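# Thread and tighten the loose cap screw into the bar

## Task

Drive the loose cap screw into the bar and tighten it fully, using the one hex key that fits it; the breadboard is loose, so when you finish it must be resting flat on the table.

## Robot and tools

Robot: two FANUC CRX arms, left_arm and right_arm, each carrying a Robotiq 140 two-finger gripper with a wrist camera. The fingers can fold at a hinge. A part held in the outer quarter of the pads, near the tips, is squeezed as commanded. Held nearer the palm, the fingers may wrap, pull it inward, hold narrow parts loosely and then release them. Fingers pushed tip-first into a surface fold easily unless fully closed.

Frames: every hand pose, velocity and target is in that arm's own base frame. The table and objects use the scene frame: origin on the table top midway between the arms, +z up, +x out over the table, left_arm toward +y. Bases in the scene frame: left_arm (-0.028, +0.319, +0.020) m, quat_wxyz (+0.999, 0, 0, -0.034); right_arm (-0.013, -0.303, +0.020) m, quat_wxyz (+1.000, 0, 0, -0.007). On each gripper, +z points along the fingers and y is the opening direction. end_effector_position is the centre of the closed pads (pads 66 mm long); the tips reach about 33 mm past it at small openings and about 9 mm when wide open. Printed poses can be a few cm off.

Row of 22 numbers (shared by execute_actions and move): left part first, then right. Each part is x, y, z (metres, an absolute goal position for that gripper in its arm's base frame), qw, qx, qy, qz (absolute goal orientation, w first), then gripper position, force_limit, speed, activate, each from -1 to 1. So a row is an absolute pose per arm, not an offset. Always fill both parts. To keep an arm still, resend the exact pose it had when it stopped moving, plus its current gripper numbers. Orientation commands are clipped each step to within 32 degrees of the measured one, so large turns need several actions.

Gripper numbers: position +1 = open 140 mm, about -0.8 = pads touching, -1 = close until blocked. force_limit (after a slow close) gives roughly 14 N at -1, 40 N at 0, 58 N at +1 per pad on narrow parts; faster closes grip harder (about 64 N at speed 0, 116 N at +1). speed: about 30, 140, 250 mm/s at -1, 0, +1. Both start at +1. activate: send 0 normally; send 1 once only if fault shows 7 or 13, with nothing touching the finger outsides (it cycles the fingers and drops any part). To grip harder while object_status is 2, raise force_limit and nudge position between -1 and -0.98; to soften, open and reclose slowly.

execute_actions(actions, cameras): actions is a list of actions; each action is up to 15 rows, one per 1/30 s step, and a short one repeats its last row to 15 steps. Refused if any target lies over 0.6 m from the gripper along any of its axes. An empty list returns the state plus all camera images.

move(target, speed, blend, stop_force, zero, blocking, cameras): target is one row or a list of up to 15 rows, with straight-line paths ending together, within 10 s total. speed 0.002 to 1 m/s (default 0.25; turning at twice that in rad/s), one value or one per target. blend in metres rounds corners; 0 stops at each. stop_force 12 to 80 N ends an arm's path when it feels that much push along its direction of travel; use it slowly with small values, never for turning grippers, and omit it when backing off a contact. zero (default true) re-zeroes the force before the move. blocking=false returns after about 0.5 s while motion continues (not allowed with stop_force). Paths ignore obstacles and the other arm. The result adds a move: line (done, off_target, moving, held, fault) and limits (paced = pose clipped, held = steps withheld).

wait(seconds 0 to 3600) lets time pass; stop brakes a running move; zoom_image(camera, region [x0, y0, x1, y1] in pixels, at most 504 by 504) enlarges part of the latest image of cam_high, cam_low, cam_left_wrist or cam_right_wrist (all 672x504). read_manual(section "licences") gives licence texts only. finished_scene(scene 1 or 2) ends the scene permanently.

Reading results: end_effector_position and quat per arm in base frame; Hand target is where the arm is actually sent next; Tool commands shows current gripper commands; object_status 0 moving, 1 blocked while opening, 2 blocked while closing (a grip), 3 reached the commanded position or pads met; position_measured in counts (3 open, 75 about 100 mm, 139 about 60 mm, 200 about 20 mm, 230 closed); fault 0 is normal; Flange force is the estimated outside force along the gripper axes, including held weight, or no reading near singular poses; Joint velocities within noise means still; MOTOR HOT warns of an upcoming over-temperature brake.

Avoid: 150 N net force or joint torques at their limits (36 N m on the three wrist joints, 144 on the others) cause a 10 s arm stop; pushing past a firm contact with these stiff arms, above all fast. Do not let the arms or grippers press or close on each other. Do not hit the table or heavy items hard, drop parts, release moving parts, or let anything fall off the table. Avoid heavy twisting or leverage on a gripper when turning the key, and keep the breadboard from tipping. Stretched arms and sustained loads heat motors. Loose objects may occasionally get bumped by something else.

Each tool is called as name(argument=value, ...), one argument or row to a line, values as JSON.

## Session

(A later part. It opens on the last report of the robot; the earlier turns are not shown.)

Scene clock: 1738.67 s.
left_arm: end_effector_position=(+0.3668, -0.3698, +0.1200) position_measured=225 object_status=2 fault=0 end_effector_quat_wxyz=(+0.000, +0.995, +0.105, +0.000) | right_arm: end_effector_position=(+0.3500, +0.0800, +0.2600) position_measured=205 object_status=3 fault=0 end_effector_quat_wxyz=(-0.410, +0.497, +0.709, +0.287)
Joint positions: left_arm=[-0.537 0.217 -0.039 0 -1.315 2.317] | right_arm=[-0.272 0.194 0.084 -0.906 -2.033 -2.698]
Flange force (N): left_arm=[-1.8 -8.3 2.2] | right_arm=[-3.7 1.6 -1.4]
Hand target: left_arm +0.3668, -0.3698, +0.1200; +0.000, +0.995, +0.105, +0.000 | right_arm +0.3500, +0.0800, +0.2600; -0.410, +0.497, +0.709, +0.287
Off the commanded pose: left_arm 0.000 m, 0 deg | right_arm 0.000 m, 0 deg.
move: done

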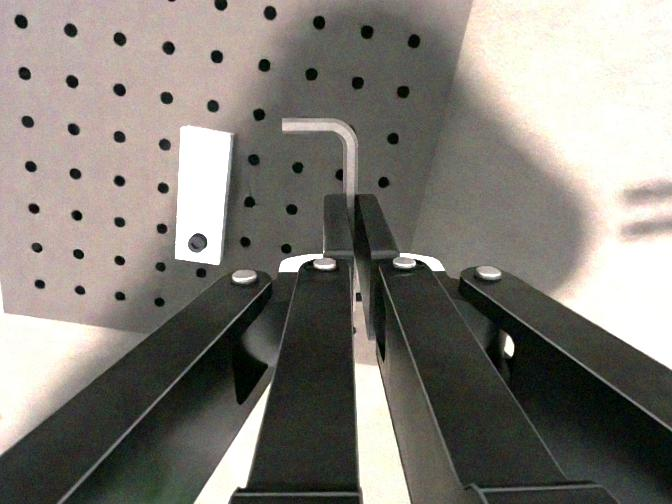

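move(
  target=[
    [0.36,-0.2,0.22,0,0.7071,-0.7071,0,-0.98,0.2,-1,0,0.35,0.08,0.26,0.4096,-0.4967,-0.7094,-0.2868,-0.6,0.3,-1,0],
    [0.37,-0.2,0.22,0.5721,0.4156,-0.5721,0.4156,-0.98,0.2,-1,0,0.35,0.08,0.26,0.4096,-0.4967,-0.7094,-0.2868,-0.6,0.3,-1,0],
    [0.3291,-0.2639,0.085,0.5721,0.4156,-0.5721,0.4156,-0.98,0.2,-1,0,0.35,0.08,0.26,0.4096,-0.4967,-0.7094,-0.2868,-0.6,0.3,-1,0],
  ],
  blend=[0.01,0.01,0],
  cameras=["cam_left_wrist","cam_low"],
)

zoom_image(
  camera="cam_left_wrist",
  region=[260, 60, 460, 240],
)

Scene clock: 1758.77 s.
left_arm: end_effector_position=(+0.3291, -0.2639, +0.0850) position_measured=225 object_status=2 fault=0 end_effector_quat_wxyz=(+0.572, +0.416, -0.572, +0.416) | right_arm: end_effector_position=(+0.3500, +0.0800, +0.2600) position_measured=205 object_status=3 fault=0 end_effector_quat_wxyz=(-0.410, +0.497, +0.709, +0.287)
Joint positions: left_arm=[0.349 0.718 -0.696 0.914 -1.667 -1.447] | right_arm=[-0.272 0.194 0.084 -0.906 -2.033 -2.698]
Flange force (N): left_arm=[4.5 6.4 -1.7] | right_arm=[-3.8 1.3 -1.2]
Hand target: left_arm +0.3291, -0.2639, +0.0850; +0.572, +0.416, -0.572, +0.416 | right_arm +0.3500, +0.0800, +0.2600; -0.410, +0.497, +0.709, +0.287
Off the commanded pose: left_arm 0.000 m, 0 deg | right_arm 0.000 m, 0 deg.
move: done
Images, in order (width x height): cam_low 672x504, cam_left_wrist 672x504.

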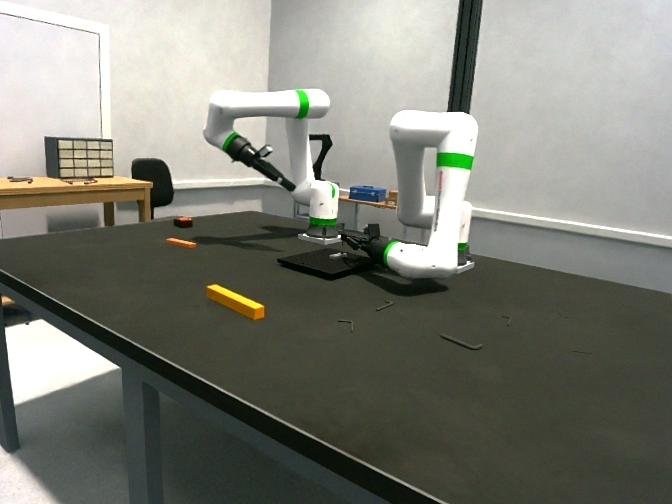

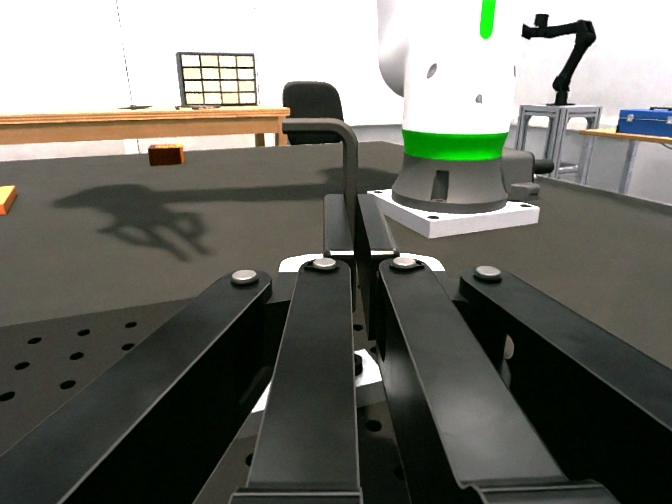

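Scaled by 2.520.

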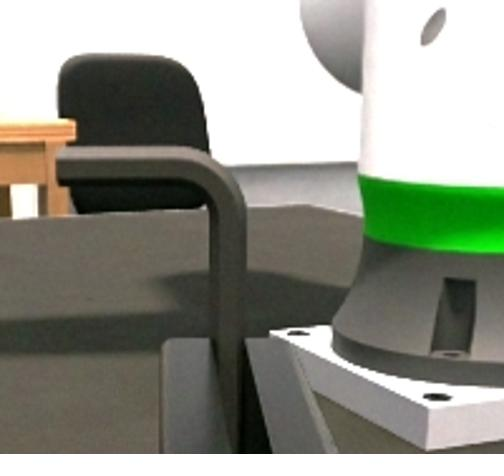

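move(
  target=[0.3291,-0.2639,0.052,0.5721,0.4156,-0.5721,0.4156,-0.98,0.2,-1,0,0.35,0.08,0.26,0.4096,-0.4967,-0.7094,-0.2868,-0.6,0.3,-1,0],
  speed=0.02,
  stop_force=12,
  cameras=["cam_left_wrist"],
)

zoom_image(
  camera="cam_left_wrist",
  region=[310, 330, 400, 410],
)

Scene clock: 1769.73 s.
left_arm: end_effector_position=(+0.3291, -0.2639, +0.0596) position_measured=225 object_status=2 fault=0 end_effector_quat_wxyz=(+0.572, +0.415, -0.572, +0.416) | right_arm: end_effector_position=(+0.3500, +0.0800, +0.2600) position_measured=205 object_status=3 fault=0 end_effector_quat_wxyz=(-0.410, +0.497, +0.709, +0.287)
Joint positions: left_arm=[0.349 0.783 -0.678 0.91 -1.639 -1.484] | right_arm=[-0.272 0.194 0.084 -0.906 -2.033 -2.698]
Flange force (N): left_arm=[25.1 6.7 -3.2] | right_arm=[-3.2 1.1 -0.9]
Hand target: left_arm +0.3291, -0.2639, +0.0596; +0.572, +0.415, -0.572, +0.416 | right_arm +0.3500, +0.0800, +0.2600; -0.410, +0.497, +0.709, +0.287
Off the commanded pose: left_arm 0.008 m, 0 deg | right_arm 0.000 m, 0 deg.
move: contact (left_arm)

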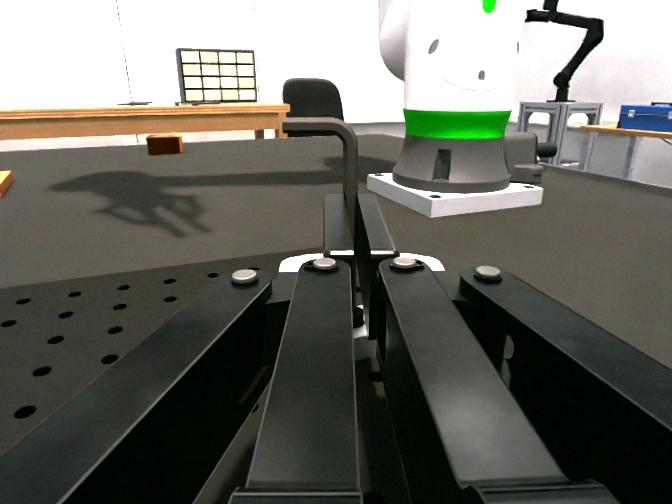

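Scaled by 5.600.

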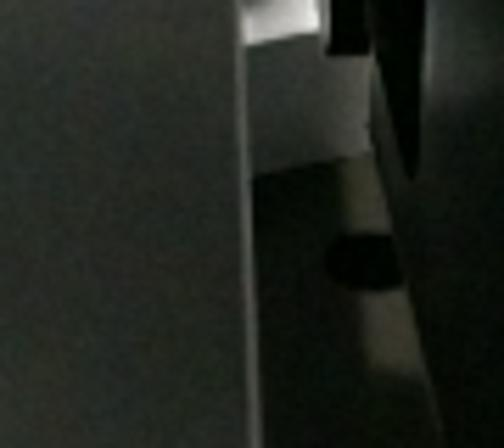

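move(
  target=[0.3364,-0.2674,0.0595,0.6214,0.3374,-0.6214,0.3374,-0.98,0.2,-1,0,0.35,0.08,0.26,0.4096,-0.4967,-0.7094,-0.2868,-0.6,0.3,-1,0],
  speed=0.05,
)

move(
  target=[0.3364,-0.2674,0.052,0.6214,0.3374,-0.6214,0.3374,-0.98,0.2,-1,0,0.35,0.08,0.26,0.4096,-0.4967,-0.7094,-0.2868,-0.6,0.3,-1,0],
  speed=0.02,
  stop_force=12,
  cameras=["cam_left_wrist"],
)

zoom_image(
  camera="cam_left_wrist",
  region=[330, 300, 390, 360],
)

Scene clock: 1786.90 s.
left_arm: end_effector_position=(+0.3358, -0.2675, +0.0602) position_measured=225 object_status=2 fault=0 end_effector_quat_wxyz=(+0.618, +0.343, -0.618, +0.345) | right_arm: end_effector_position=(+0.3500, +0.0800, +0.2600) position_measured=205 object_status=3 fault=0 end_effector_quat_wxyz=(-0.410, +0.497, +0.709, +0.287)
Joint positions: left_arm=[0.243 0.869 -0.432 0.792 -1.763 -1.381] | right_arm=[-0.272 0.194 0.084 -0.906 -2.033 -2.698]
Flange force (N): left_arm=[11.0 6.8 0.2] | right_arm=[-3.5 1.2 -1.2]
Flange force when the fault began (N): left_arm=[111.4 61.4 27.5]
Hand target: left_arm +0.3358, -0.2675, +0.0600; +0.618, +0.343, -0.618, +0.344 | right_arm +0.3500, +0.0800, +0.2600; -0.410, +0.497, +0.709, +0.287
Tool commands: left_gripper/position=-0.976471 left_gripper/force_limit=+0.2 left_gripper/speed=-1.0 left_gripper/activate=+0.0 right_gripper/position=-0.6 right_gripper/force_limit=+0.3 right_gripper/speed=-1.0 right_gripper/activate=+0.0
Off the commanded pose: left_arm 0.001 m, 1 deg | right_arm 0.000 m, 0 deg.
FORCE FAULT: contact force on the left arm reached its limit, and that arm stopped. The contact can be on any part of that arm, not only on its tool. That arm's remaining commands of this call were not run. That arm is still stopped at the end of this call. That arm stays stopped for about 10 more seconds. Until then a move that you send moves the other arm only, and its call returns only when the move has ended. Once the stop has ended, the next robot result says so. If the stop ends while you think or write, that arm runs what you send next. While its stop runs, that arm takes no new command, but its gripper still runs the gripper command that each later call begins with. Until it ends, the stop uses up actions while you think or wait. An arm that is not stopped still takes commands.
move: fault (left_arm)

not run: an earlier result of this reply reported a fault or no control. Calls in your next reply go to the robot.

Scaled by 8.400.
This view is cut from an older image: the scene may have changed since it was taken.

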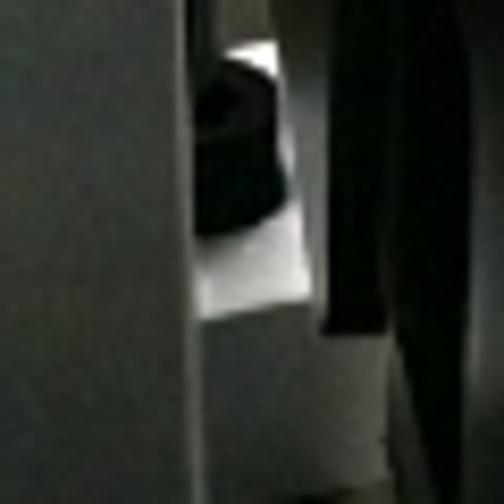

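wait(
  seconds=11,
  cameras=["cam_left_wrist"],
)

zoom_image(
  camera="cam_left_wrist",
  region=[330, 290, 400, 360],
)

Scene clock: 1803.53 s.
left_arm: end_effector_position=(+0.3358, -0.2675, +0.0602) position_measured=225 object_status=2 fault=0 end_effector_quat_wxyz=(+0.618, +0.343, -0.618, +0.345) | right_arm: end_effector_position=(+0.3500, +0.0800, +0.2600) position_measured=205 object_status=3 fault=0 end_effector_quat_wxyz=(-0.410, +0.497, +0.709, +0.287)
Joint positions: left_arm=[0.243 0.869 -0.432 0.792 -1.763 -1.381] | right_arm=[-0.272 0.194 0.084 -0.906 -2.033 -2.698]
Flange force (N): left_arm=[10.9 6.5 -0.1] | right_arm=[-3.4 1.1 -1.1]
Hand target: left_arm +0.3358, -0.2675, +0.0602; +0.618, +0.343, -0.618, +0.345 | right_arm +0.3500, +0.0800, +0.2600; -0.410, +0.497, +0.709, +0.287
Tool commands: left_gripper/position=-0.976471 left_gripper/force_limit=+0.2 left_gripper/speed=-1.0 left_gripper/activate=+0.0 right_gripper/position=-0.6 right_gripper/force_limit=+0.3 right_gripper/speed=-1.0 right_gripper/activate=+0.0
Off the commanded pose: left_arm 0.001 m, 1 deg | right_arm 0.000 m, 0 deg.
FORCE FAULT, CONTINUED: the left arm's stop, for the force fault that an earlier result reported, is over. The rest of the stop counts as 20 of the actions that you can send in this scene. That arm's target is now where it stood when the stop ended, not its last command. That arm accepts commands again.
wait: 10.00 of 11 s (the remaining seconds did not pass); at rest from the start

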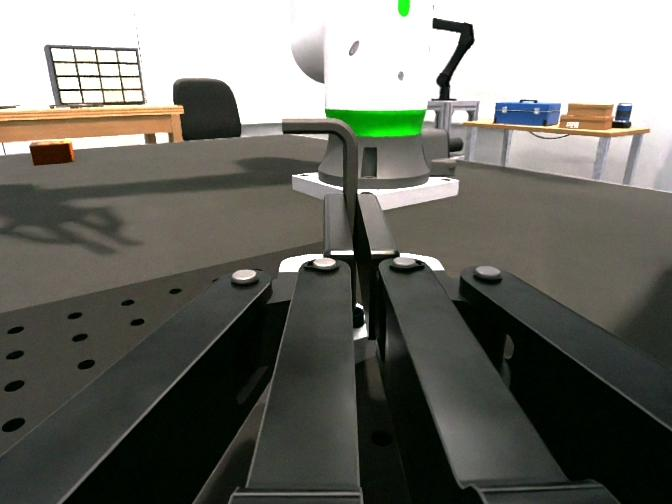

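Scaled by 7.200.

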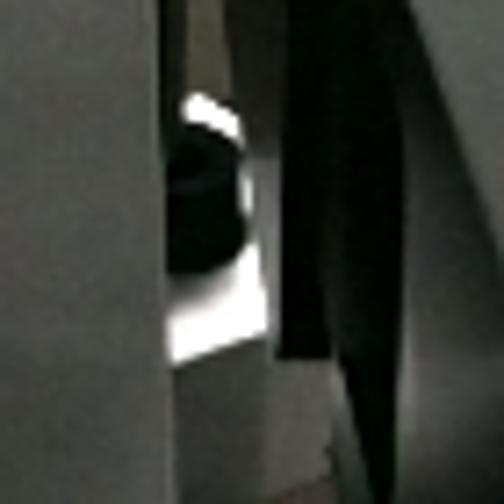

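move(
  target=[0.3358,-0.2675,0.0602,0.618,0.343,-0.618,0.345,-0.5,0.2,-1,0,0.35,0.08,0.26,0.4096,-0.4967,-0.7094,-0.2868,-0.6,0.3,-1,0],
  cameras=["cam_left_wrist"],
)

zoom_image(
  camera="cam_left_wrist",
  region=[240, 80, 450, 400],
)

Scene clock: 1810.07 s.
left_arm: end_effector_position=(+0.3358, -0.2675, +0.0602) position_measured=192 object_status=0 fault=0 end_effector_quat_wxyz=(+0.618, +0.343, -0.618, +0.345) | right_arm: end_effector_position=(+0.3500, +0.0800, +0.2600) position_measured=205 object_status=3 fault=0 end_effector_quat_wxyz=(-0.410, +0.497, +0.709, +0.287)
Joint positions: left_arm=[0.243 0.869 -0.432 0.792 -1.764 -1.383] | right_arm=[-0.272 0.194 0.084 -0.906 -2.033 -2.698]
Flange force (N): left_arm=[25.3 21.4 7.5] | right_arm=[-3.6 1.1 -0.5]
Hand target: left_arm +0.3358, -0.2675, +0.0602; +0.618, +0.343, -0.618, +0.345 | right_arm +0.3500, +0.0800, +0.2600; -0.410, +0.497, +0.709, +0.287
Off the commanded pose: left_arm 0.000 m, 0 deg | right_arm 0.000 m, 0 deg.
move: done

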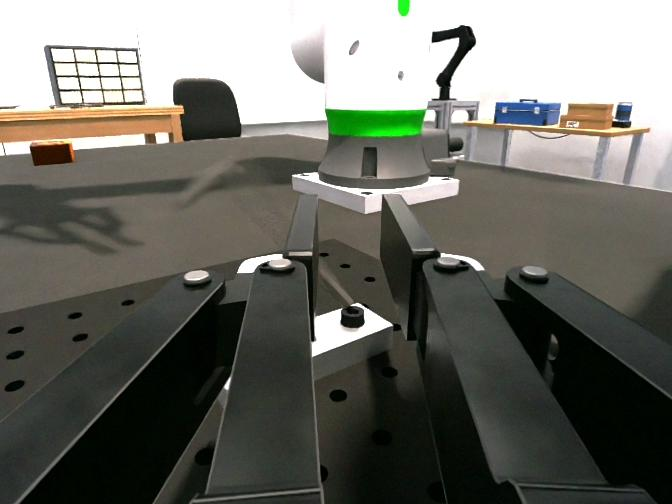

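Scaled by 1.575.

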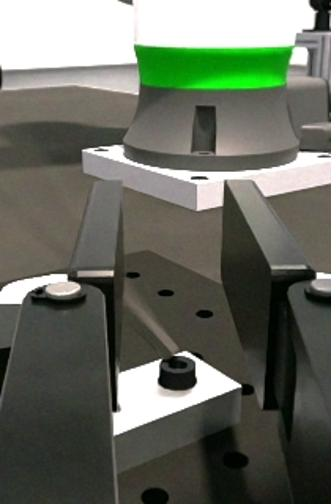

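move(
  target=[
    [0.36,-0.2,0.12,0.618,0.343,-0.618,0.345,-0.5,0.2,-1,0,0.35,0.08,0.26,0.4096,-0.4967,-0.7094,-0.2868,-0.6,0.3,-1,0],
    [0.34,-0.27,0.25,0,0.9945,0.1045,0,-0.5,0.2,-1,0,0.35,0.08,0.26,0.4096,-0.4967,-0.7094,-0.2868,-0.6,0.3,-1,0],
  ],
  cameras=["cam_left_wrist"],
)

zoom_image(
  camera="cam_left_wrist",
  region=[200, 60, 450, 260],
)

Scene clock: 1823.70 s.
left_arm: end_effector_position=(+0.3400, -0.2700, +0.2500) position_measured=192 object_status=3 fault=0 end_effector_quat_wxyz=(+0.000, +0.995, +0.105, +0.000) | right_arm: end_effector_position=(+0.3500, +0.0800, +0.2600) position_measured=205 object_status=3 fault=0 end_effector_quat_wxyz=(-0.410, +0.497, +0.709, +0.287)
Joint positions: left_arm=[-0.367 -0.038 -0.011 0 -1.598 2.147] | right_arm=[-0.272 0.194 0.084 -0.906 -2.033 -2.698]
Flange force (N): left_arm=[-3.0 -9.6 4.1] | right_arm=[-3.7 1.6 -1.3]
Hand target: left_arm +0.3400, -0.2700, +0.2500; +0.000, +0.995, +0.105, +0.000 | right_arm +0.3500, +0.0800, +0.2600; -0.410, +0.497, +0.709, +0.287
Off the commanded pose: left_arm 0.000 m, 0 deg | right_arm 0.000 m, 0 deg.
move: done

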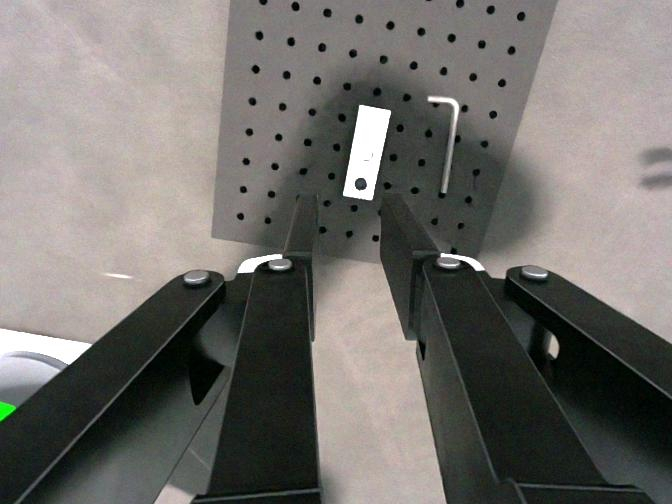

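Scaled by 2.016.

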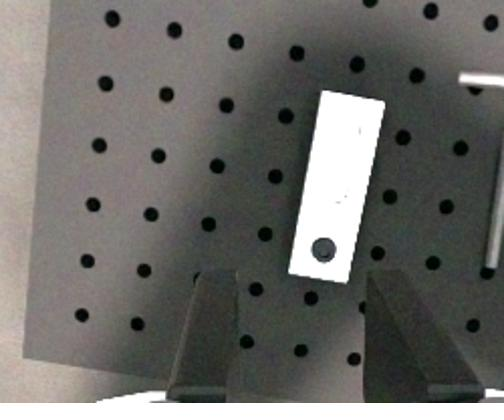

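move(
  target=[
    [0.34,0.05,0.3,0,0.9945,0.1045,0,-0.5,0.2,-1,0,0.30,0.12,0.26,0.0,0.9979,0.0645,0,-0.5,0.2,-1,0],
    [0.34,0.05,0.3,0,0.9945,0.1045,0,-0.5,0.2,-1,0,0.3031,0.2444,0.15,0.0,0.9979,0.0645,0,-0.5,0.2,-1,0],
  ],
  blend=[0.02,0],
  cameras=["cam_right_wrist"],
)

zoom_image(
  camera="cam_right_wrist",
  region=[200, 40, 480, 280],
)

Scene clock: 1870.87 s.
left_arm: end_effector_position=(+0.3400, +0.0500, +0.3000) position_measured=192 object_status=3 fault=0 end_effector_quat_wxyz=(+0.000, +0.995, +0.105, +0.000) | right_arm: end_effector_position=(+0.3034, +0.2438, +0.1494) position_measured=192 object_status=3 fault=0 end_effector_quat_wxyz=(-0.389, +0.852, +0.306, +0.168)
Joint positions: left_arm=[0.534 -0.26 -0.084 0 -1.747 1.246] | right_arm=[0.178 -0.292 -0.527 -0.91 -1.237 -3.929]
Flange force (N): left_arm=[-7.4 -5.5 4.4] | right_arm=[2.3 8.0 1.7]
Hand target: left_arm +0.3400, +0.0500, +0.3000; +0.000, +0.995, +0.105, +0.000 | right_arm +0.3034, +0.2438, +0.1494; -0.389, +0.852, +0.306, +0.168
Off the commanded pose: left_arm 0.000 m, 0 deg | right_arm 0.001 m, 59 deg; orientation clipped.
joint sent to its limit (right arm) — joint 6 (wrist roll), lower limit. The joint targets are off in orientation, not in position.
move: off_target (right_arm); limits=paced

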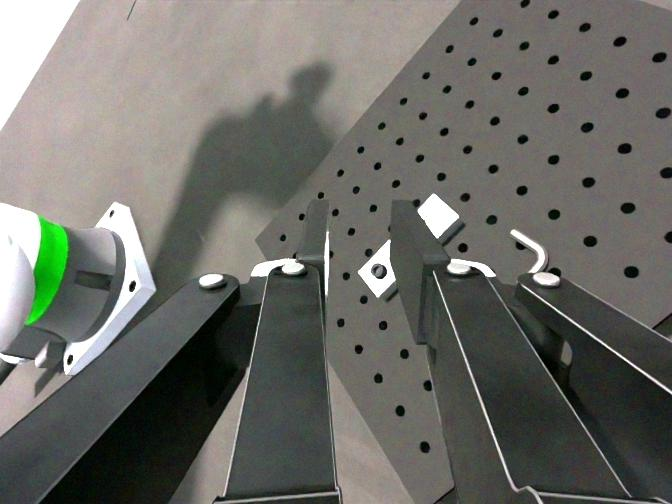

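Scaled by 1.800.

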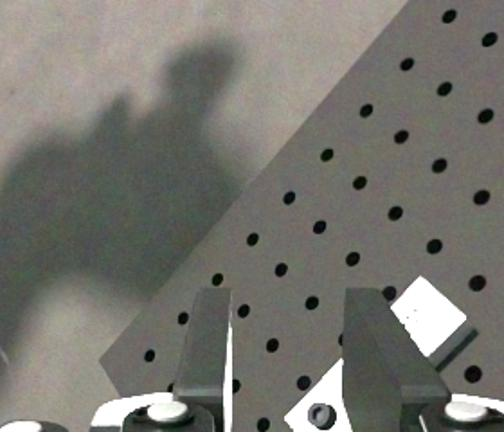

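move(
  target=[
    [0.34,0.05,0.3,0,0.9945,0.1045,0,-0.5,0.2,-1,0,0.30,0.17,0.22,0.0,0.866,0.5,0,-0.5,0.2,-1,0],
    [0.34,0.05,0.3,0,0.9945,0.1045,0,-0.5,0.2,-1,0,0.30,0.17,0.22,0.0,0.2588,0.9659,0,-0.5,0.2,-1,0],
    [0.34,0.05,0.3,0,0.9945,0.1045,0,-0.5,0.2,-1,0,0.30,0.17,0.22,0.0,-0.5,0.866,0,-0.5,0.2,-1,0],
    [0.34,0.05,0.3,0,0.9945,0.1045,0,-0.5,0.2,-1,0,0.30,0.17,0.22,0.0,-0.9397,0.342,0,-0.5,0.2,-1,0],
    [0.34,0.05,0.3,0,0.9945,0.1045,0,-0.5,0.2,-1,0,0.3031,0.2444,0.15,0.0,-0.9979,-0.0645,0,-0.5,0.2,-1,0],
  ],
  blend=[0.02,0.02,0.02,0.02,0],
  speed=0.7,
  cameras=["cam_right_wrist"],
)

zoom_image(
  camera="cam_right_wrist",
  region=[200, 40, 480, 280],
)

Scene clock: 1887.53 s.
left_arm: end_effector_position=(+0.3400, +0.0500, +0.3000) position_measured=192 object_status=3 fault=0 end_effector_quat_wxyz=(+0.000, +0.995, +0.105, +0.000) | right_arm: end_effector_position=(+0.3031, +0.2444, +0.1500) position_measured=192 object_status=3 fault=0 end_effector_quat_wxyz=(+0.000, +0.998, +0.065, +0.000)
Joint positions: left_arm=[0.534 -0.26 -0.084 0 -1.747 1.246] | right_arm=[1.019 -0.133 -0.332 0 -1.372 0.681]
Flange force (N): left_arm=[-7.1 -5.1 4.0] | right_arm=[5.3 -2.1 2.0]
Hand target: left_arm +0.3400, +0.0500, +0.3000; +0.000, +0.995, +0.105, +0.000 | right_arm +0.3031, +0.2444, +0.1500; +0.000, +0.998, +0.065, +0.000
Off the commanded pose: left_arm 0.000 m, 0 deg | right_arm 0.000 m, 0 deg.
move: done

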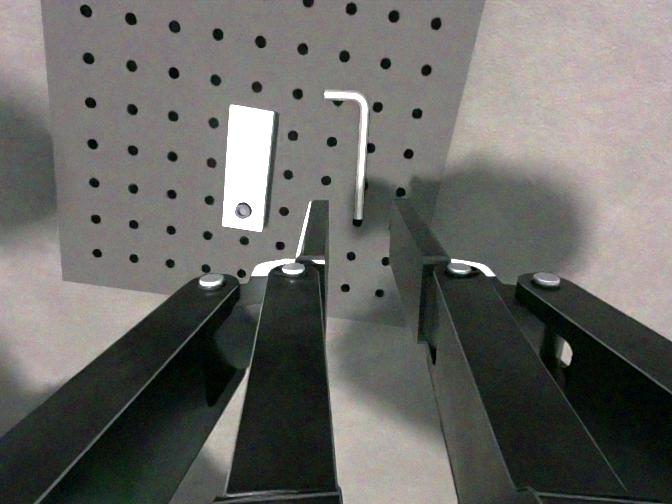

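Scaled by 1.800.

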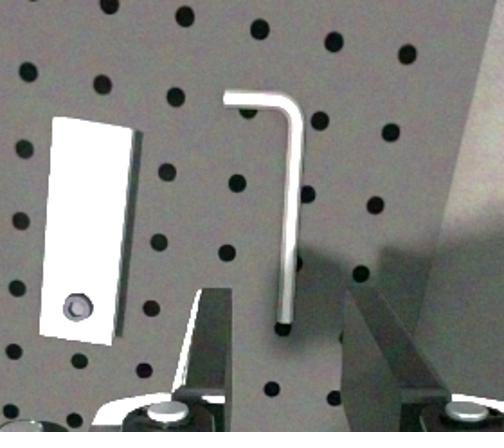

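move(
  target=[0.34,0.05,0.3,0,0.9945,0.1045,0,-0.5,0.2,-1,0,0.2974,0.2336,0.08,0.0,-0.9979,-0.0645,0,-0.5,0.2,-1,0],
  cameras=["cam_right_wrist"],
)

zoom_image(
  camera="cam_right_wrist",
  region=[240, 0, 460, 300],
)

Scene clock: 1900.83 s.
left_arm: end_effector_position=(+0.3400, +0.0500, +0.3000) position_measured=192 object_status=3 fault=0 end_effector_quat_wxyz=(+0.000, +0.995, +0.105, +0.000) | right_arm: end_effector_position=(+0.2974, +0.2336, +0.0800) position_measured=192 object_status=3 fault=0 end_effector_quat_wxyz=(+0.000, +0.998, +0.065, +0.000)
Joint positions: left_arm=[0.534 -0.26 -0.084 0 -1.747 1.246] | right_arm=[1.017 -0.111 -0.482 0 -1.2 0.683]
Flange force (N): left_arm=[-7.2 -5.5 3.9] | right_arm=[6.8 -2.4 2.0]
Hand target: left_arm +0.3400, +0.0500, +0.3000; +0.000, +0.995, +0.105, +0.000 | right_arm +0.2974, +0.2336, +0.0800; +0.000, +0.998, +0.065, +0.000
Off the commanded pose: left_arm 0.000 m, 0 deg | right_arm 0.000 m, 0 deg.
move: done

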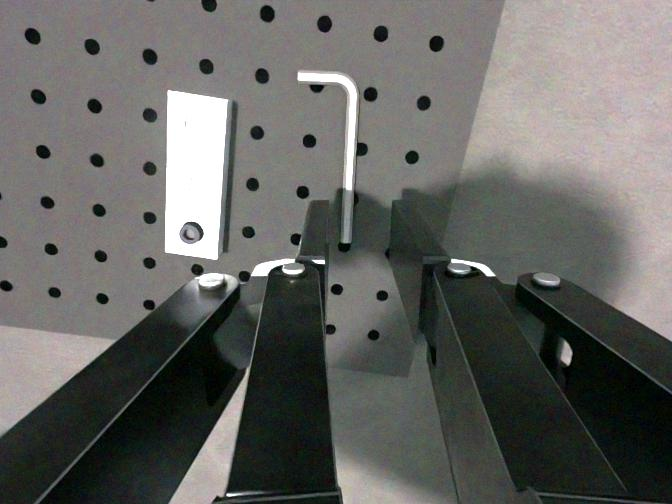

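Scaled by 1.680.

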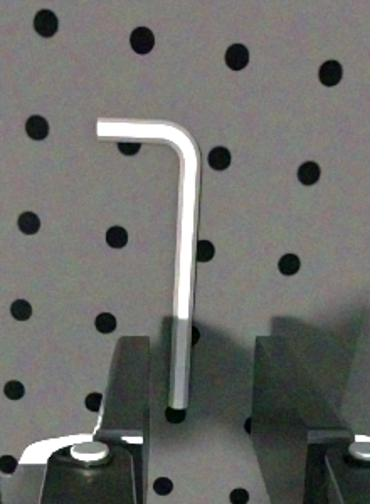

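move(
  target=[
    [0.34,0.05,0.3,0,0.9945,0.1045,0,-0.5,0.2,-1,0,0.2975,0.2326,0.041,0.0,-0.9979,-0.0645,0,-0.5,0.2,-1,0],
    [0.34,0.05,0.3,0,0.9945,0.1045,0,-0.5,0.2,-1,0,0.2975,0.2326,0.041,0.0,-0.9979,-0.0645,0,-0.98,0.2,-1,0],
  ],
  speed=0.1,
)

move(
  target=[0.34,0.05,0.3,0,0.9945,0.1045,0,-0.5,0.2,-1,0,0.2975,0.2326,0.1,0.0,-0.9979,-0.0645,0,-0.98,0.2,-1,0],
  cameras=["cam_right_wrist"],
)

zoom_image(
  camera="cam_right_wrist",
  region=[240, 40, 460, 300],
)

Scene clock: 1915.03 s.
left_arm: end_effector_position=(+0.3400, +0.0500, +0.3000) position_measured=192 object_status=3 fault=0 end_effector_quat_wxyz=(+0.000, +0.995, +0.105, +0.000) | right_arm: end_effector_position=(+0.2975, +0.2326, +0.0410) position_measured=226 object_status=0 fault=0 end_effector_quat_wxyz=(+0.000, +0.998, +0.065, +0.000)
Joint positions: left_arm=[0.534 -0.26 -0.084 0 -1.747 1.246] | right_arm=[1.015 -0.068 -0.543 0 -1.096 0.685]
Flange force (N): left_arm=[-7.0 -5.3 4.1] | right_arm=[2.3 -1.5 -11.7]
Hand target: left_arm +0.3400, +0.0500, +0.3000; +0.000, +0.995, +0.105, +0.000 | right_arm +0.2975, +0.2326, +0.0410; +0.000, +0.998, +0.065, +0.000
Off the commanded pose: left_arm 0.000 m, 0 deg | right_arm 0.000 m, 0 deg.
move: done

Scene clock: 1915.70 s.
left_arm: end_effector_position=(+0.3400, +0.0500, +0.3000) position_measured=192 object_status=3 fault=0 end_effector_quat_wxyz=(+0.000, +0.995, +0.105, +0.000) | right_arm: end_effector_position=(+0.2975, +0.2326, +0.1000) position_measured=232 object_status=0 fault=0 end_effector_quat_wxyz=(+0.000, +0.998, +0.065, +0.000)
Joint positions: left_arm=[0.534 -0.26 -0.084 0 -1.747 1.246] | right_arm=[1.015 -0.131 -0.451 0 -1.252 0.685]
Flange force (N): left_arm=[-7.6 -5.2 4.1] | right_arm=[3.9 -2.3 3.1]
Hand target: left_arm +0.3400, +0.0500, +0.3000; +0.000, +0.995, +0.105, +0.000 | right_arm +0.2975, +0.2326, +0.1000; +0.000, +0.998, +0.065, +0.000
Off the commanded pose: left_arm 0.000 m, 0 deg | right_arm 0.000 m, 0 deg.
move: done

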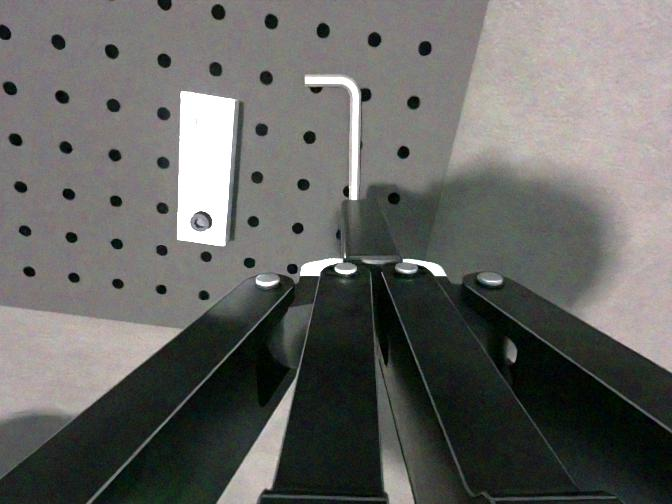

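Scaled by 1.938.

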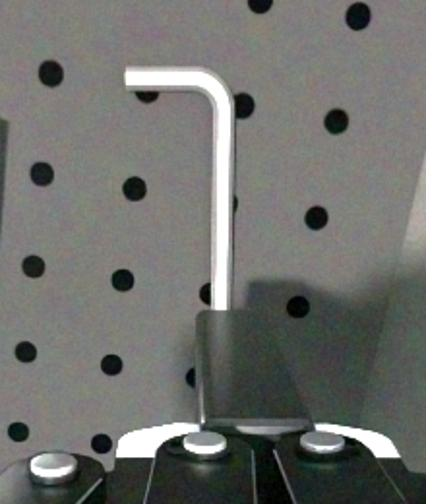

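move(
  target=[
    [0.34,0.05,0.3,0,0.9945,0.1045,0,-0.5,0.2,-1,0,0.2975,0.2326,0.1,0.0,-0.9979,-0.0645,0,-0.5,0.2,-1,0],
    [0.34,0.05,0.3,0,0.9945,0.1045,0,-0.5,0.2,-1,0,0.2975,0.2326,0.033,0.0,-0.9979,-0.0645,0,-0.5,0.2,-1,0],
  ],
  speed=0.03,
  blend=0,
  cameras=["cam_right_wrist"],
)

zoom_image(
  camera="cam_right_wrist",
  region=[240, 40, 460, 300],
)

Scene clock: 1926.73 s.
left_arm: end_effector_position=(+0.3400, +0.0500, +0.3000) position_measured=192 object_status=3 fault=0 end_effector_quat_wxyz=(+0.000, +0.995, +0.105, +0.000) | right_arm: end_effector_position=(+0.2974, +0.2326, +0.0329) position_measured=192 object_status=3 fault=0 end_effector_quat_wxyz=(+0.000, +0.998, +0.064, +0.000)
Joint positions: left_arm=[0.534 -0.26 -0.084 0 -1.747 1.246] | right_arm=[1.015 -0.057 -0.554 0 -1.074 0.685]
Flange force (N): left_arm=[-7.6 -5.2 3.9] | right_arm=[5.9 -2.4 -2.6]
Hand target: left_arm +0.3400, +0.0500, +0.3000; +0.000, +0.995, +0.105, +0.000 | right_arm +0.2975, +0.2326, +0.0330; +0.000, +0.998, +0.065, +0.000
Off the commanded pose: left_arm 0.000 m, 0 deg | right_arm 0.000 m, 0 deg.
move: done

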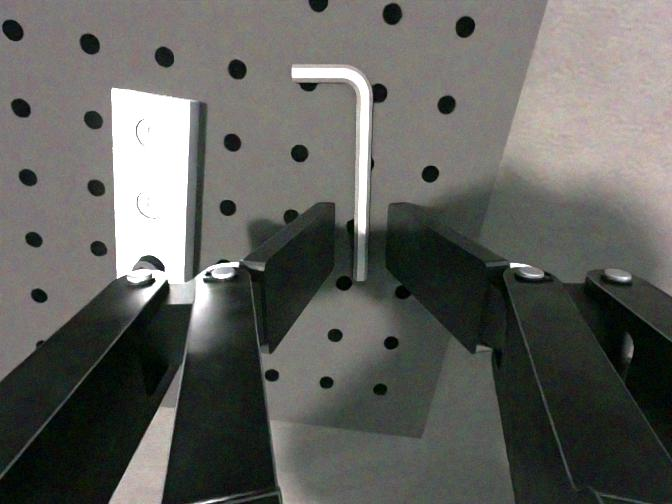

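Scaled by 1.938.

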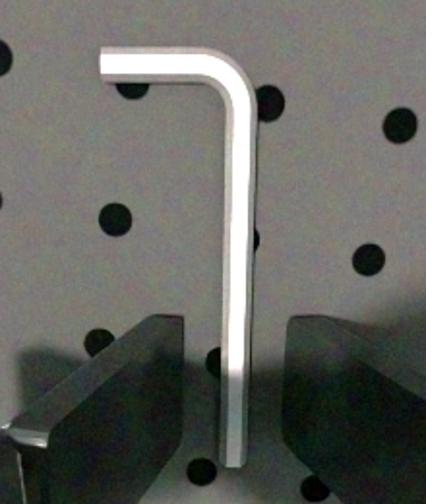

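move(
  target=[
    [0.34,0.05,0.3,0,0.9945,0.1045,0,-0.5,0.2,-1,0,0.2975,0.2326,0.035,0.0,-0.9979,-0.0645,0,-0.5,0.2,-1,0],
    [0.34,0.05,0.3,0,0.9945,0.1045,0,-0.5,0.2,-1,0,0.2975,0.2326,0.035,0.0,-0.9979,-0.0645,0,-0.98,0.2,-1,0],
  ],
  speed=0.1,
)

move(
  target=[0.34,0.05,0.3,0,0.9945,0.1045,0,-0.5,0.2,-1,0,0.2975,0.2326,0.1,0.0,-0.9979,-0.0645,0,-0.98,0.2,-1,0],
  cameras=["cam_right_wrist"],
)

zoom_image(
  camera="cam_right_wrist",
  region=[240, 40, 460, 300],
)

Scene clock: 1941.67 s.
left_arm: end_effector_position=(+0.3400, +0.0500, +0.3000) position_measured=192 object_status=3 fault=0 end_effector_quat_wxyz=(+0.000, +0.995, +0.105, +0.000) | right_arm: end_effector_position=(+0.2975, +0.2326, +0.0350) position_measured=218 object_status=0 fault=0 end_effector_quat_wxyz=(+0.000, +0.998, +0.065, +0.000)
Joint positions: left_arm=[0.534 -0.26 -0.084 0 -1.747 1.246] | right_arm=[1.015 -0.06 -0.551 0 -1.08 0.685]
Flange force (N): left_arm=[-7.1 -5.0 3.9] | right_arm=[4.5 -1.6 -8.3]
Hand target: left_arm +0.3400, +0.0500, +0.3000; +0.000, +0.995, +0.105, +0.000 | right_arm +0.2975, +0.2326, +0.0350; +0.000, +0.998, +0.065, +0.000
Off the commanded pose: left_arm 0.000 m, 0 deg | right_arm 0.000 m, 0 deg.
move: done

Scene clock: 1942.33 s.
left_arm: end_effector_position=(+0.3400, +0.0500, +0.3000) position_measured=192 object_status=3 fault=0 end_effector_quat_wxyz=(+0.000, +0.995, +0.105, +0.000) | right_arm: end_effector_position=(+0.2975, +0.2326, +0.1000) position_measured=218 object_status=2 fault=0 end_effector_quat_wxyz=(+0.000, +0.998, +0.065, +0.000)
Joint positions: left_arm=[0.534 -0.26 -0.084 0 -1.747 1.246] | right_arm=[1.015 -0.131 -0.451 0 -1.252 0.685]
Flange force (N): left_arm=[-7.2 -5.0 4.1] | right_arm=[7.3 -0.1 2.9]
Hand target: left_arm +0.3400, +0.0500, +0.3000; +0.000, +0.995, +0.105, +0.000 | right_arm +0.2975, +0.2326, +0.1000; +0.000, +0.998, +0.065, +0.000
Off the commanded pose: left_arm 0.000 m, 0 deg | right_arm 0.000 m, 0 deg.
move: done

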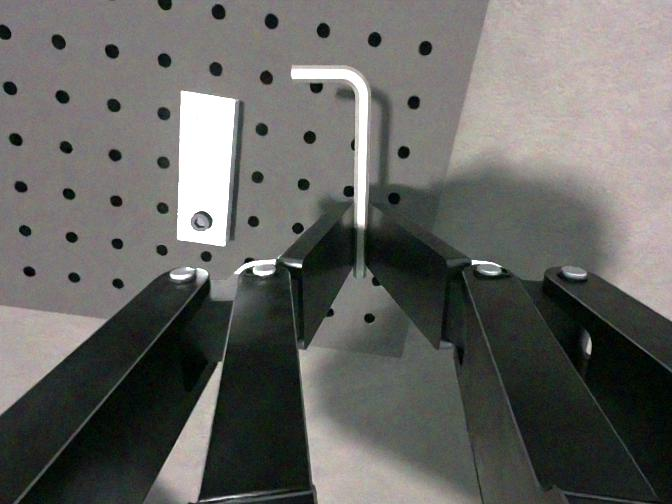

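Scaled by 1.938.

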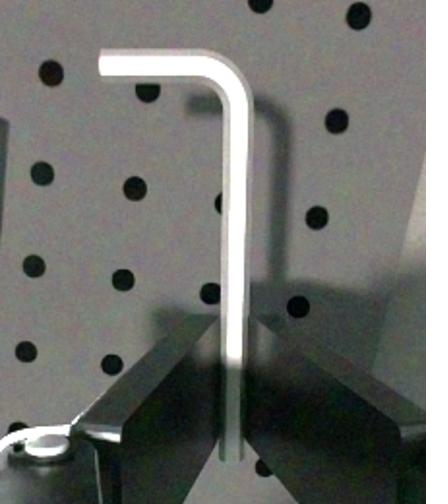

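move(
  target=[
    [0.34,0.05,0.3,0,0.9945,0.1045,0,-0.5,0.2,-1,0,0.2975,0.2326,0.0355,0.0,-0.9979,-0.0645,0,-0.98,0.2,-1,0],
    [0.34,0.05,0.3,0,0.9945,0.1045,0,-0.5,0.2,-1,0,0.2975,0.2326,0.0355,0.0,-0.9979,-0.0645,0,-0.5,0.2,-1,0],
    [0.34,0.05,0.3,0,0.9945,0.1045,0,-0.5,0.2,-1,0,0.2975,0.2326,0.039,0.0,-0.9979,-0.0645,0,-0.5,0.2,-1,0],
    [0.34,0.05,0.3,0,0.9945,0.1045,0,-0.5,0.2,-1,0,0.2975,0.2326,0.039,0.0,-0.9979,-0.0645,0,-0.98,0.2,-1,0],
  ],
  speed=0.1,
)

move(
  target=[0.34,0.05,0.3,0,0.9945,0.1045,0,-0.5,0.2,-1,0,0.2975,0.2326,0.1,0.0,-0.9979,-0.0645,0,-0.98,0.2,-1,0],
  cameras=["cam_right_wrist"],
)

zoom_image(
  camera="cam_right_wrist",
  region=[240, 40, 460, 300],
)

Scene clock: 1958.70 s.
left_arm: end_effector_position=(+0.3400, +0.0500, +0.3000) position_measured=192 object_status=3 fault=0 end_effector_quat_wxyz=(+0.000, +0.995, +0.105, +0.000) | right_arm: end_effector_position=(+0.2975, +0.2326, +0.0390) position_measured=225 object_status=0 fault=0 end_effector_quat_wxyz=(+0.000, +0.998, +0.064, +0.000)
Joint positions: left_arm=[0.534 -0.26 -0.084 0 -1.747 1.246] | right_arm=[1.015 -0.066 -0.546 0 -1.091 0.685]
Flange force (N): left_arm=[-7.2 -5.5 4.3] | right_arm=[3.3 -1.0 -3.2]
Hand target: left_arm +0.3400, +0.0500, +0.3000; +0.000, +0.995, +0.105, +0.000 | right_arm +0.2975, +0.2326, +0.0390; +0.000, +0.998, +0.065, +0.000
Off the commanded pose: left_arm 0.000 m, 0 deg | right_arm 0.000 m, 0 deg.
move: done

Scene clock: 1959.37 s.
left_arm: end_effector_position=(+0.3400, +0.0500, +0.3000) position_measured=192 object_status=3 fault=0 end_effector_quat_wxyz=(+0.000, +0.995, +0.105, +0.000) | right_arm: end_effector_position=(+0.2975, +0.2326, +0.1000) position_measured=225 object_status=2 fault=0 end_effector_quat_wxyz=(+0.000, +0.998, +0.065, +0.000)
Joint positions: left_arm=[0.534 -0.26 -0.084 0 -1.747 1.246] | right_arm=[1.015 -0.131 -0.451 0 -1.252 0.685]
Flange force (N): left_arm=[-7.4 -5.5 4.3] | right_arm=[6.1 -1.5 3.0]
Hand target: left_arm +0.3400, +0.0500, +0.3000; +0.000, +0.995, +0.105, +0.000 | right_arm +0.2975, +0.2326, +0.1000; +0.000, +0.998, +0.065, +0.000
Off the commanded pose: left_arm 0.000 m, 0 deg | right_arm 0.000 m, 0 deg.
move: done

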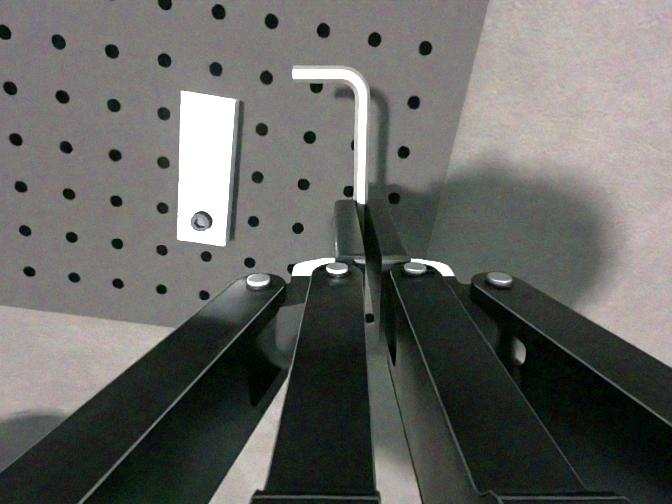

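Scaled by 1.938.

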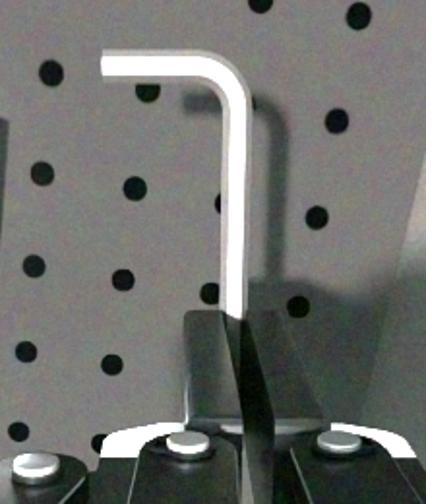

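move(
  target=[
    [0.34,0.12,0.36,0,0.9945,0.1045,0,-0.5,0.2,-1,0,0.34,0.12,0.24,0.0,-0.7071,-0.7071,0,-0.98,0.2,-1,0],
    [0.34,0.12,0.36,0,0.9945,0.1045,0,-0.5,0.2,-1,0,0.36,0.08,0.24,0.5,-0.5,-0.5,-0.5,-0.98,0.2,-1,0],
  ],
  blend=[0.02,0],
  cameras=["all"],
)

Scene clock: 1976.67 s.
left_arm: end_effector_position=(+0.3400, +0.1200, +0.3600) position_measured=192 object_status=3 fault=0 end_effector_quat_wxyz=(+0.000, +0.995, +0.105, +0.000) | right_arm: end_effector_position=(+0.3600, +0.0799, +0.2400) position_measured=225 object_status=2 fault=0 end_effector_quat_wxyz=(+0.500, -0.500, -0.500, -0.500)
Joint positions: left_arm=[0.708 -0.182 0.121 0 -1.874 1.072] | right_arm=[-0.566 0.368 -0.174 -1.254 -2.048 3.761]
Flange force (N): left_arm=[-7.8 -3.4 4.9] | right_arm=[-4.5 1.7 -2.5]
Hand target: left_arm +0.3400, +0.1200, +0.3600; +0.000, +0.995, +0.105, +0.000 | right_arm +0.3600, +0.0800, +0.2400; +0.500, -0.500, -0.500, -0.500
Off the commanded pose: left_arm 0.000 m, 0 deg | right_arm 0.000 m, 0 deg.
move: done

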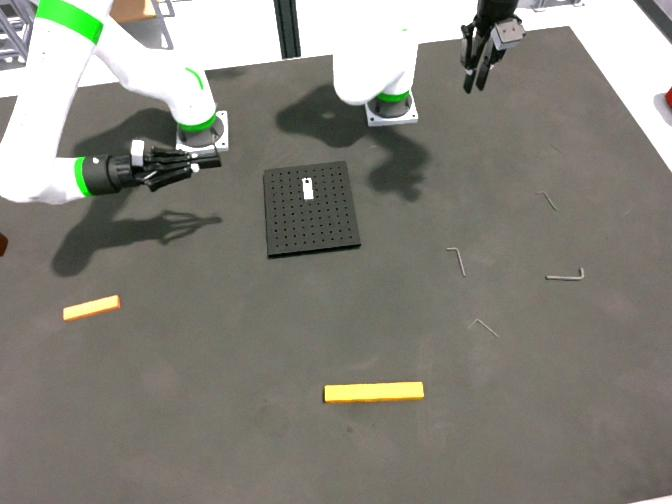

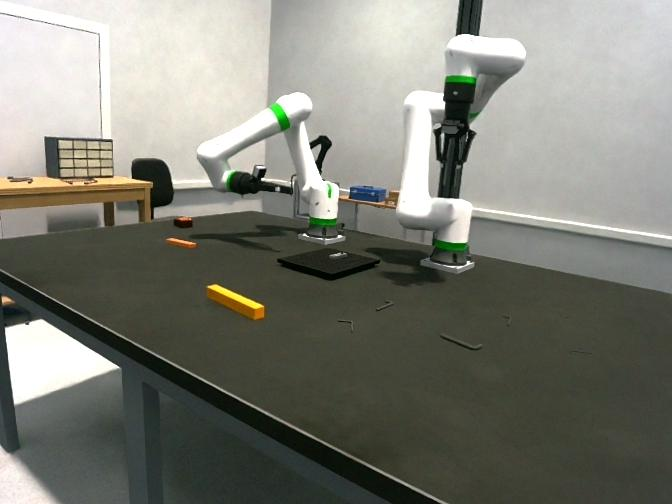

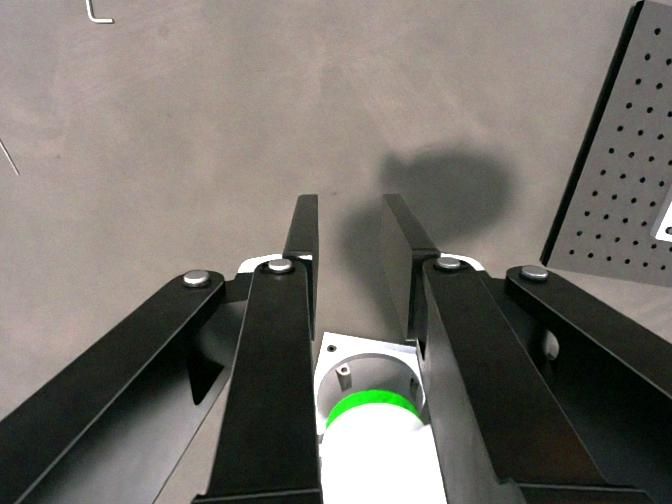

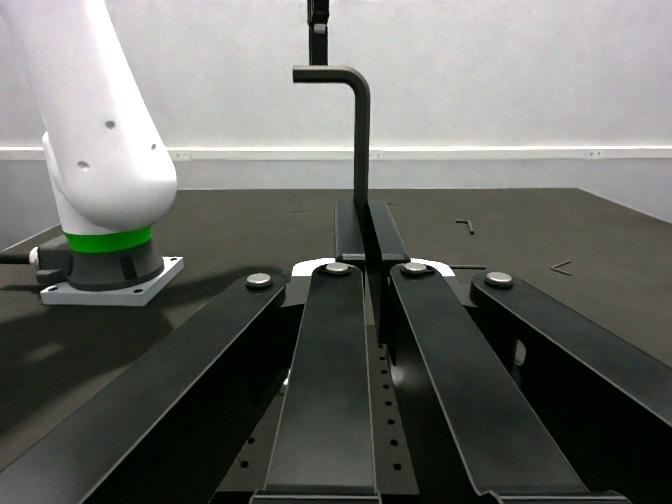

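move(
  target=[
    [0.34,0.0,0.42,0,0.9996,0.0270,0,-0.5,0.2,-1,0,0.36,0.22,0.24,0.5,-0.5,-0.5,-0.5,-0.98,0.2,-1,0],
    [0.4032,-0.3494,0.38,0,0.9996,0.0270,0,-0.5,0.2,-1,0,0.36,0.22,0.24,0.5,-0.5,-0.5,-0.5,-0.98,0.2,-1,0],
  ],
  cameras=["cam_left_wrist","cam_right_wrist","cam_low"],
)

zoom_image(
  camera="cam_left_wrist",
  region=[250, 140, 450, 320],
)

Scene clock: 1990.57 s.
left_arm: end_effector_position=(+0.4032, -0.3494, +0.3800) position_measured=192 object_status=3 fault=0 end_effector_quat_wxyz=(+0.000, +1.000, +0.027, +0.000) | right_arm: end_effector_position=(+0.3600, +0.2200, +0.2400) position_measured=225 object_status=2 fault=0 end_effector_quat_wxyz=(+0.500, -0.500, -0.500, -0.500)
Joint positions: left_arm=[-0.468 0.292 0.67 0 -1.949 2.093] | right_arm=[-0.305 0.236 -0.347 -1.399 -1.824 3.746]
Flange force (N): left_arm=[-6.4 -10.0 7.5] | right_arm=[-4.5 1.6 -1.8]
Hand target: left_arm +0.4032, -0.3494, +0.3800; +0.000, +1.000, +0.027, +0.000 | right_arm +0.3600, +0.2200, +0.2400; +0.500, -0.500, -0.500, -0.500
Off the commanded pose: left_arm 0.000 m, 0 deg | right_arm 0.000 m, 0 deg.
move: done
Images, in order (width x height): cam_low 672x504, cam_left_wrist 672x504, cam_right_wrist 672x504.

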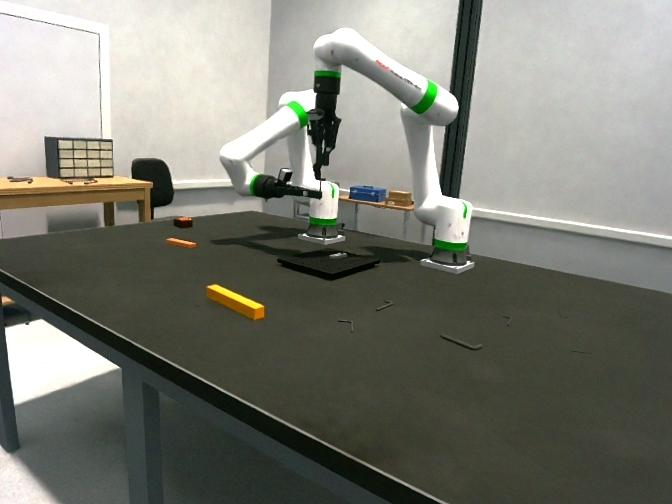

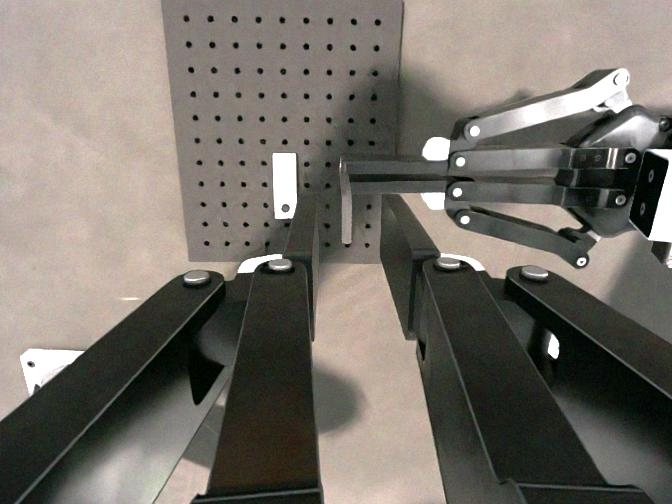

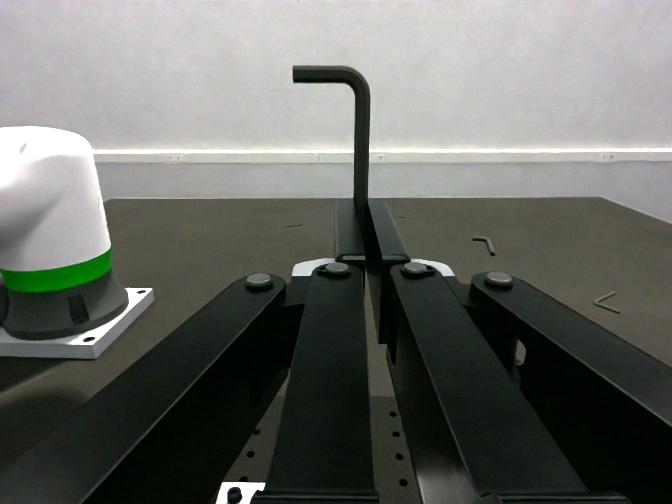

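Scaled by 2.520.

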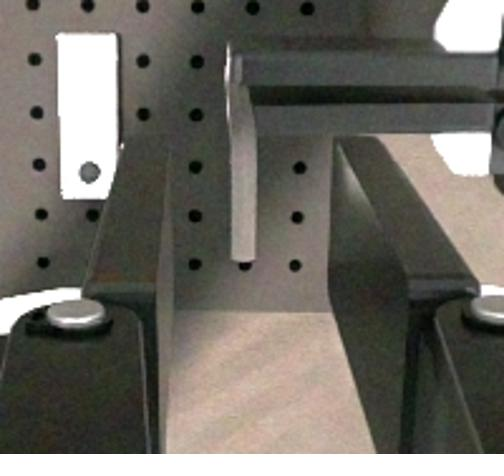

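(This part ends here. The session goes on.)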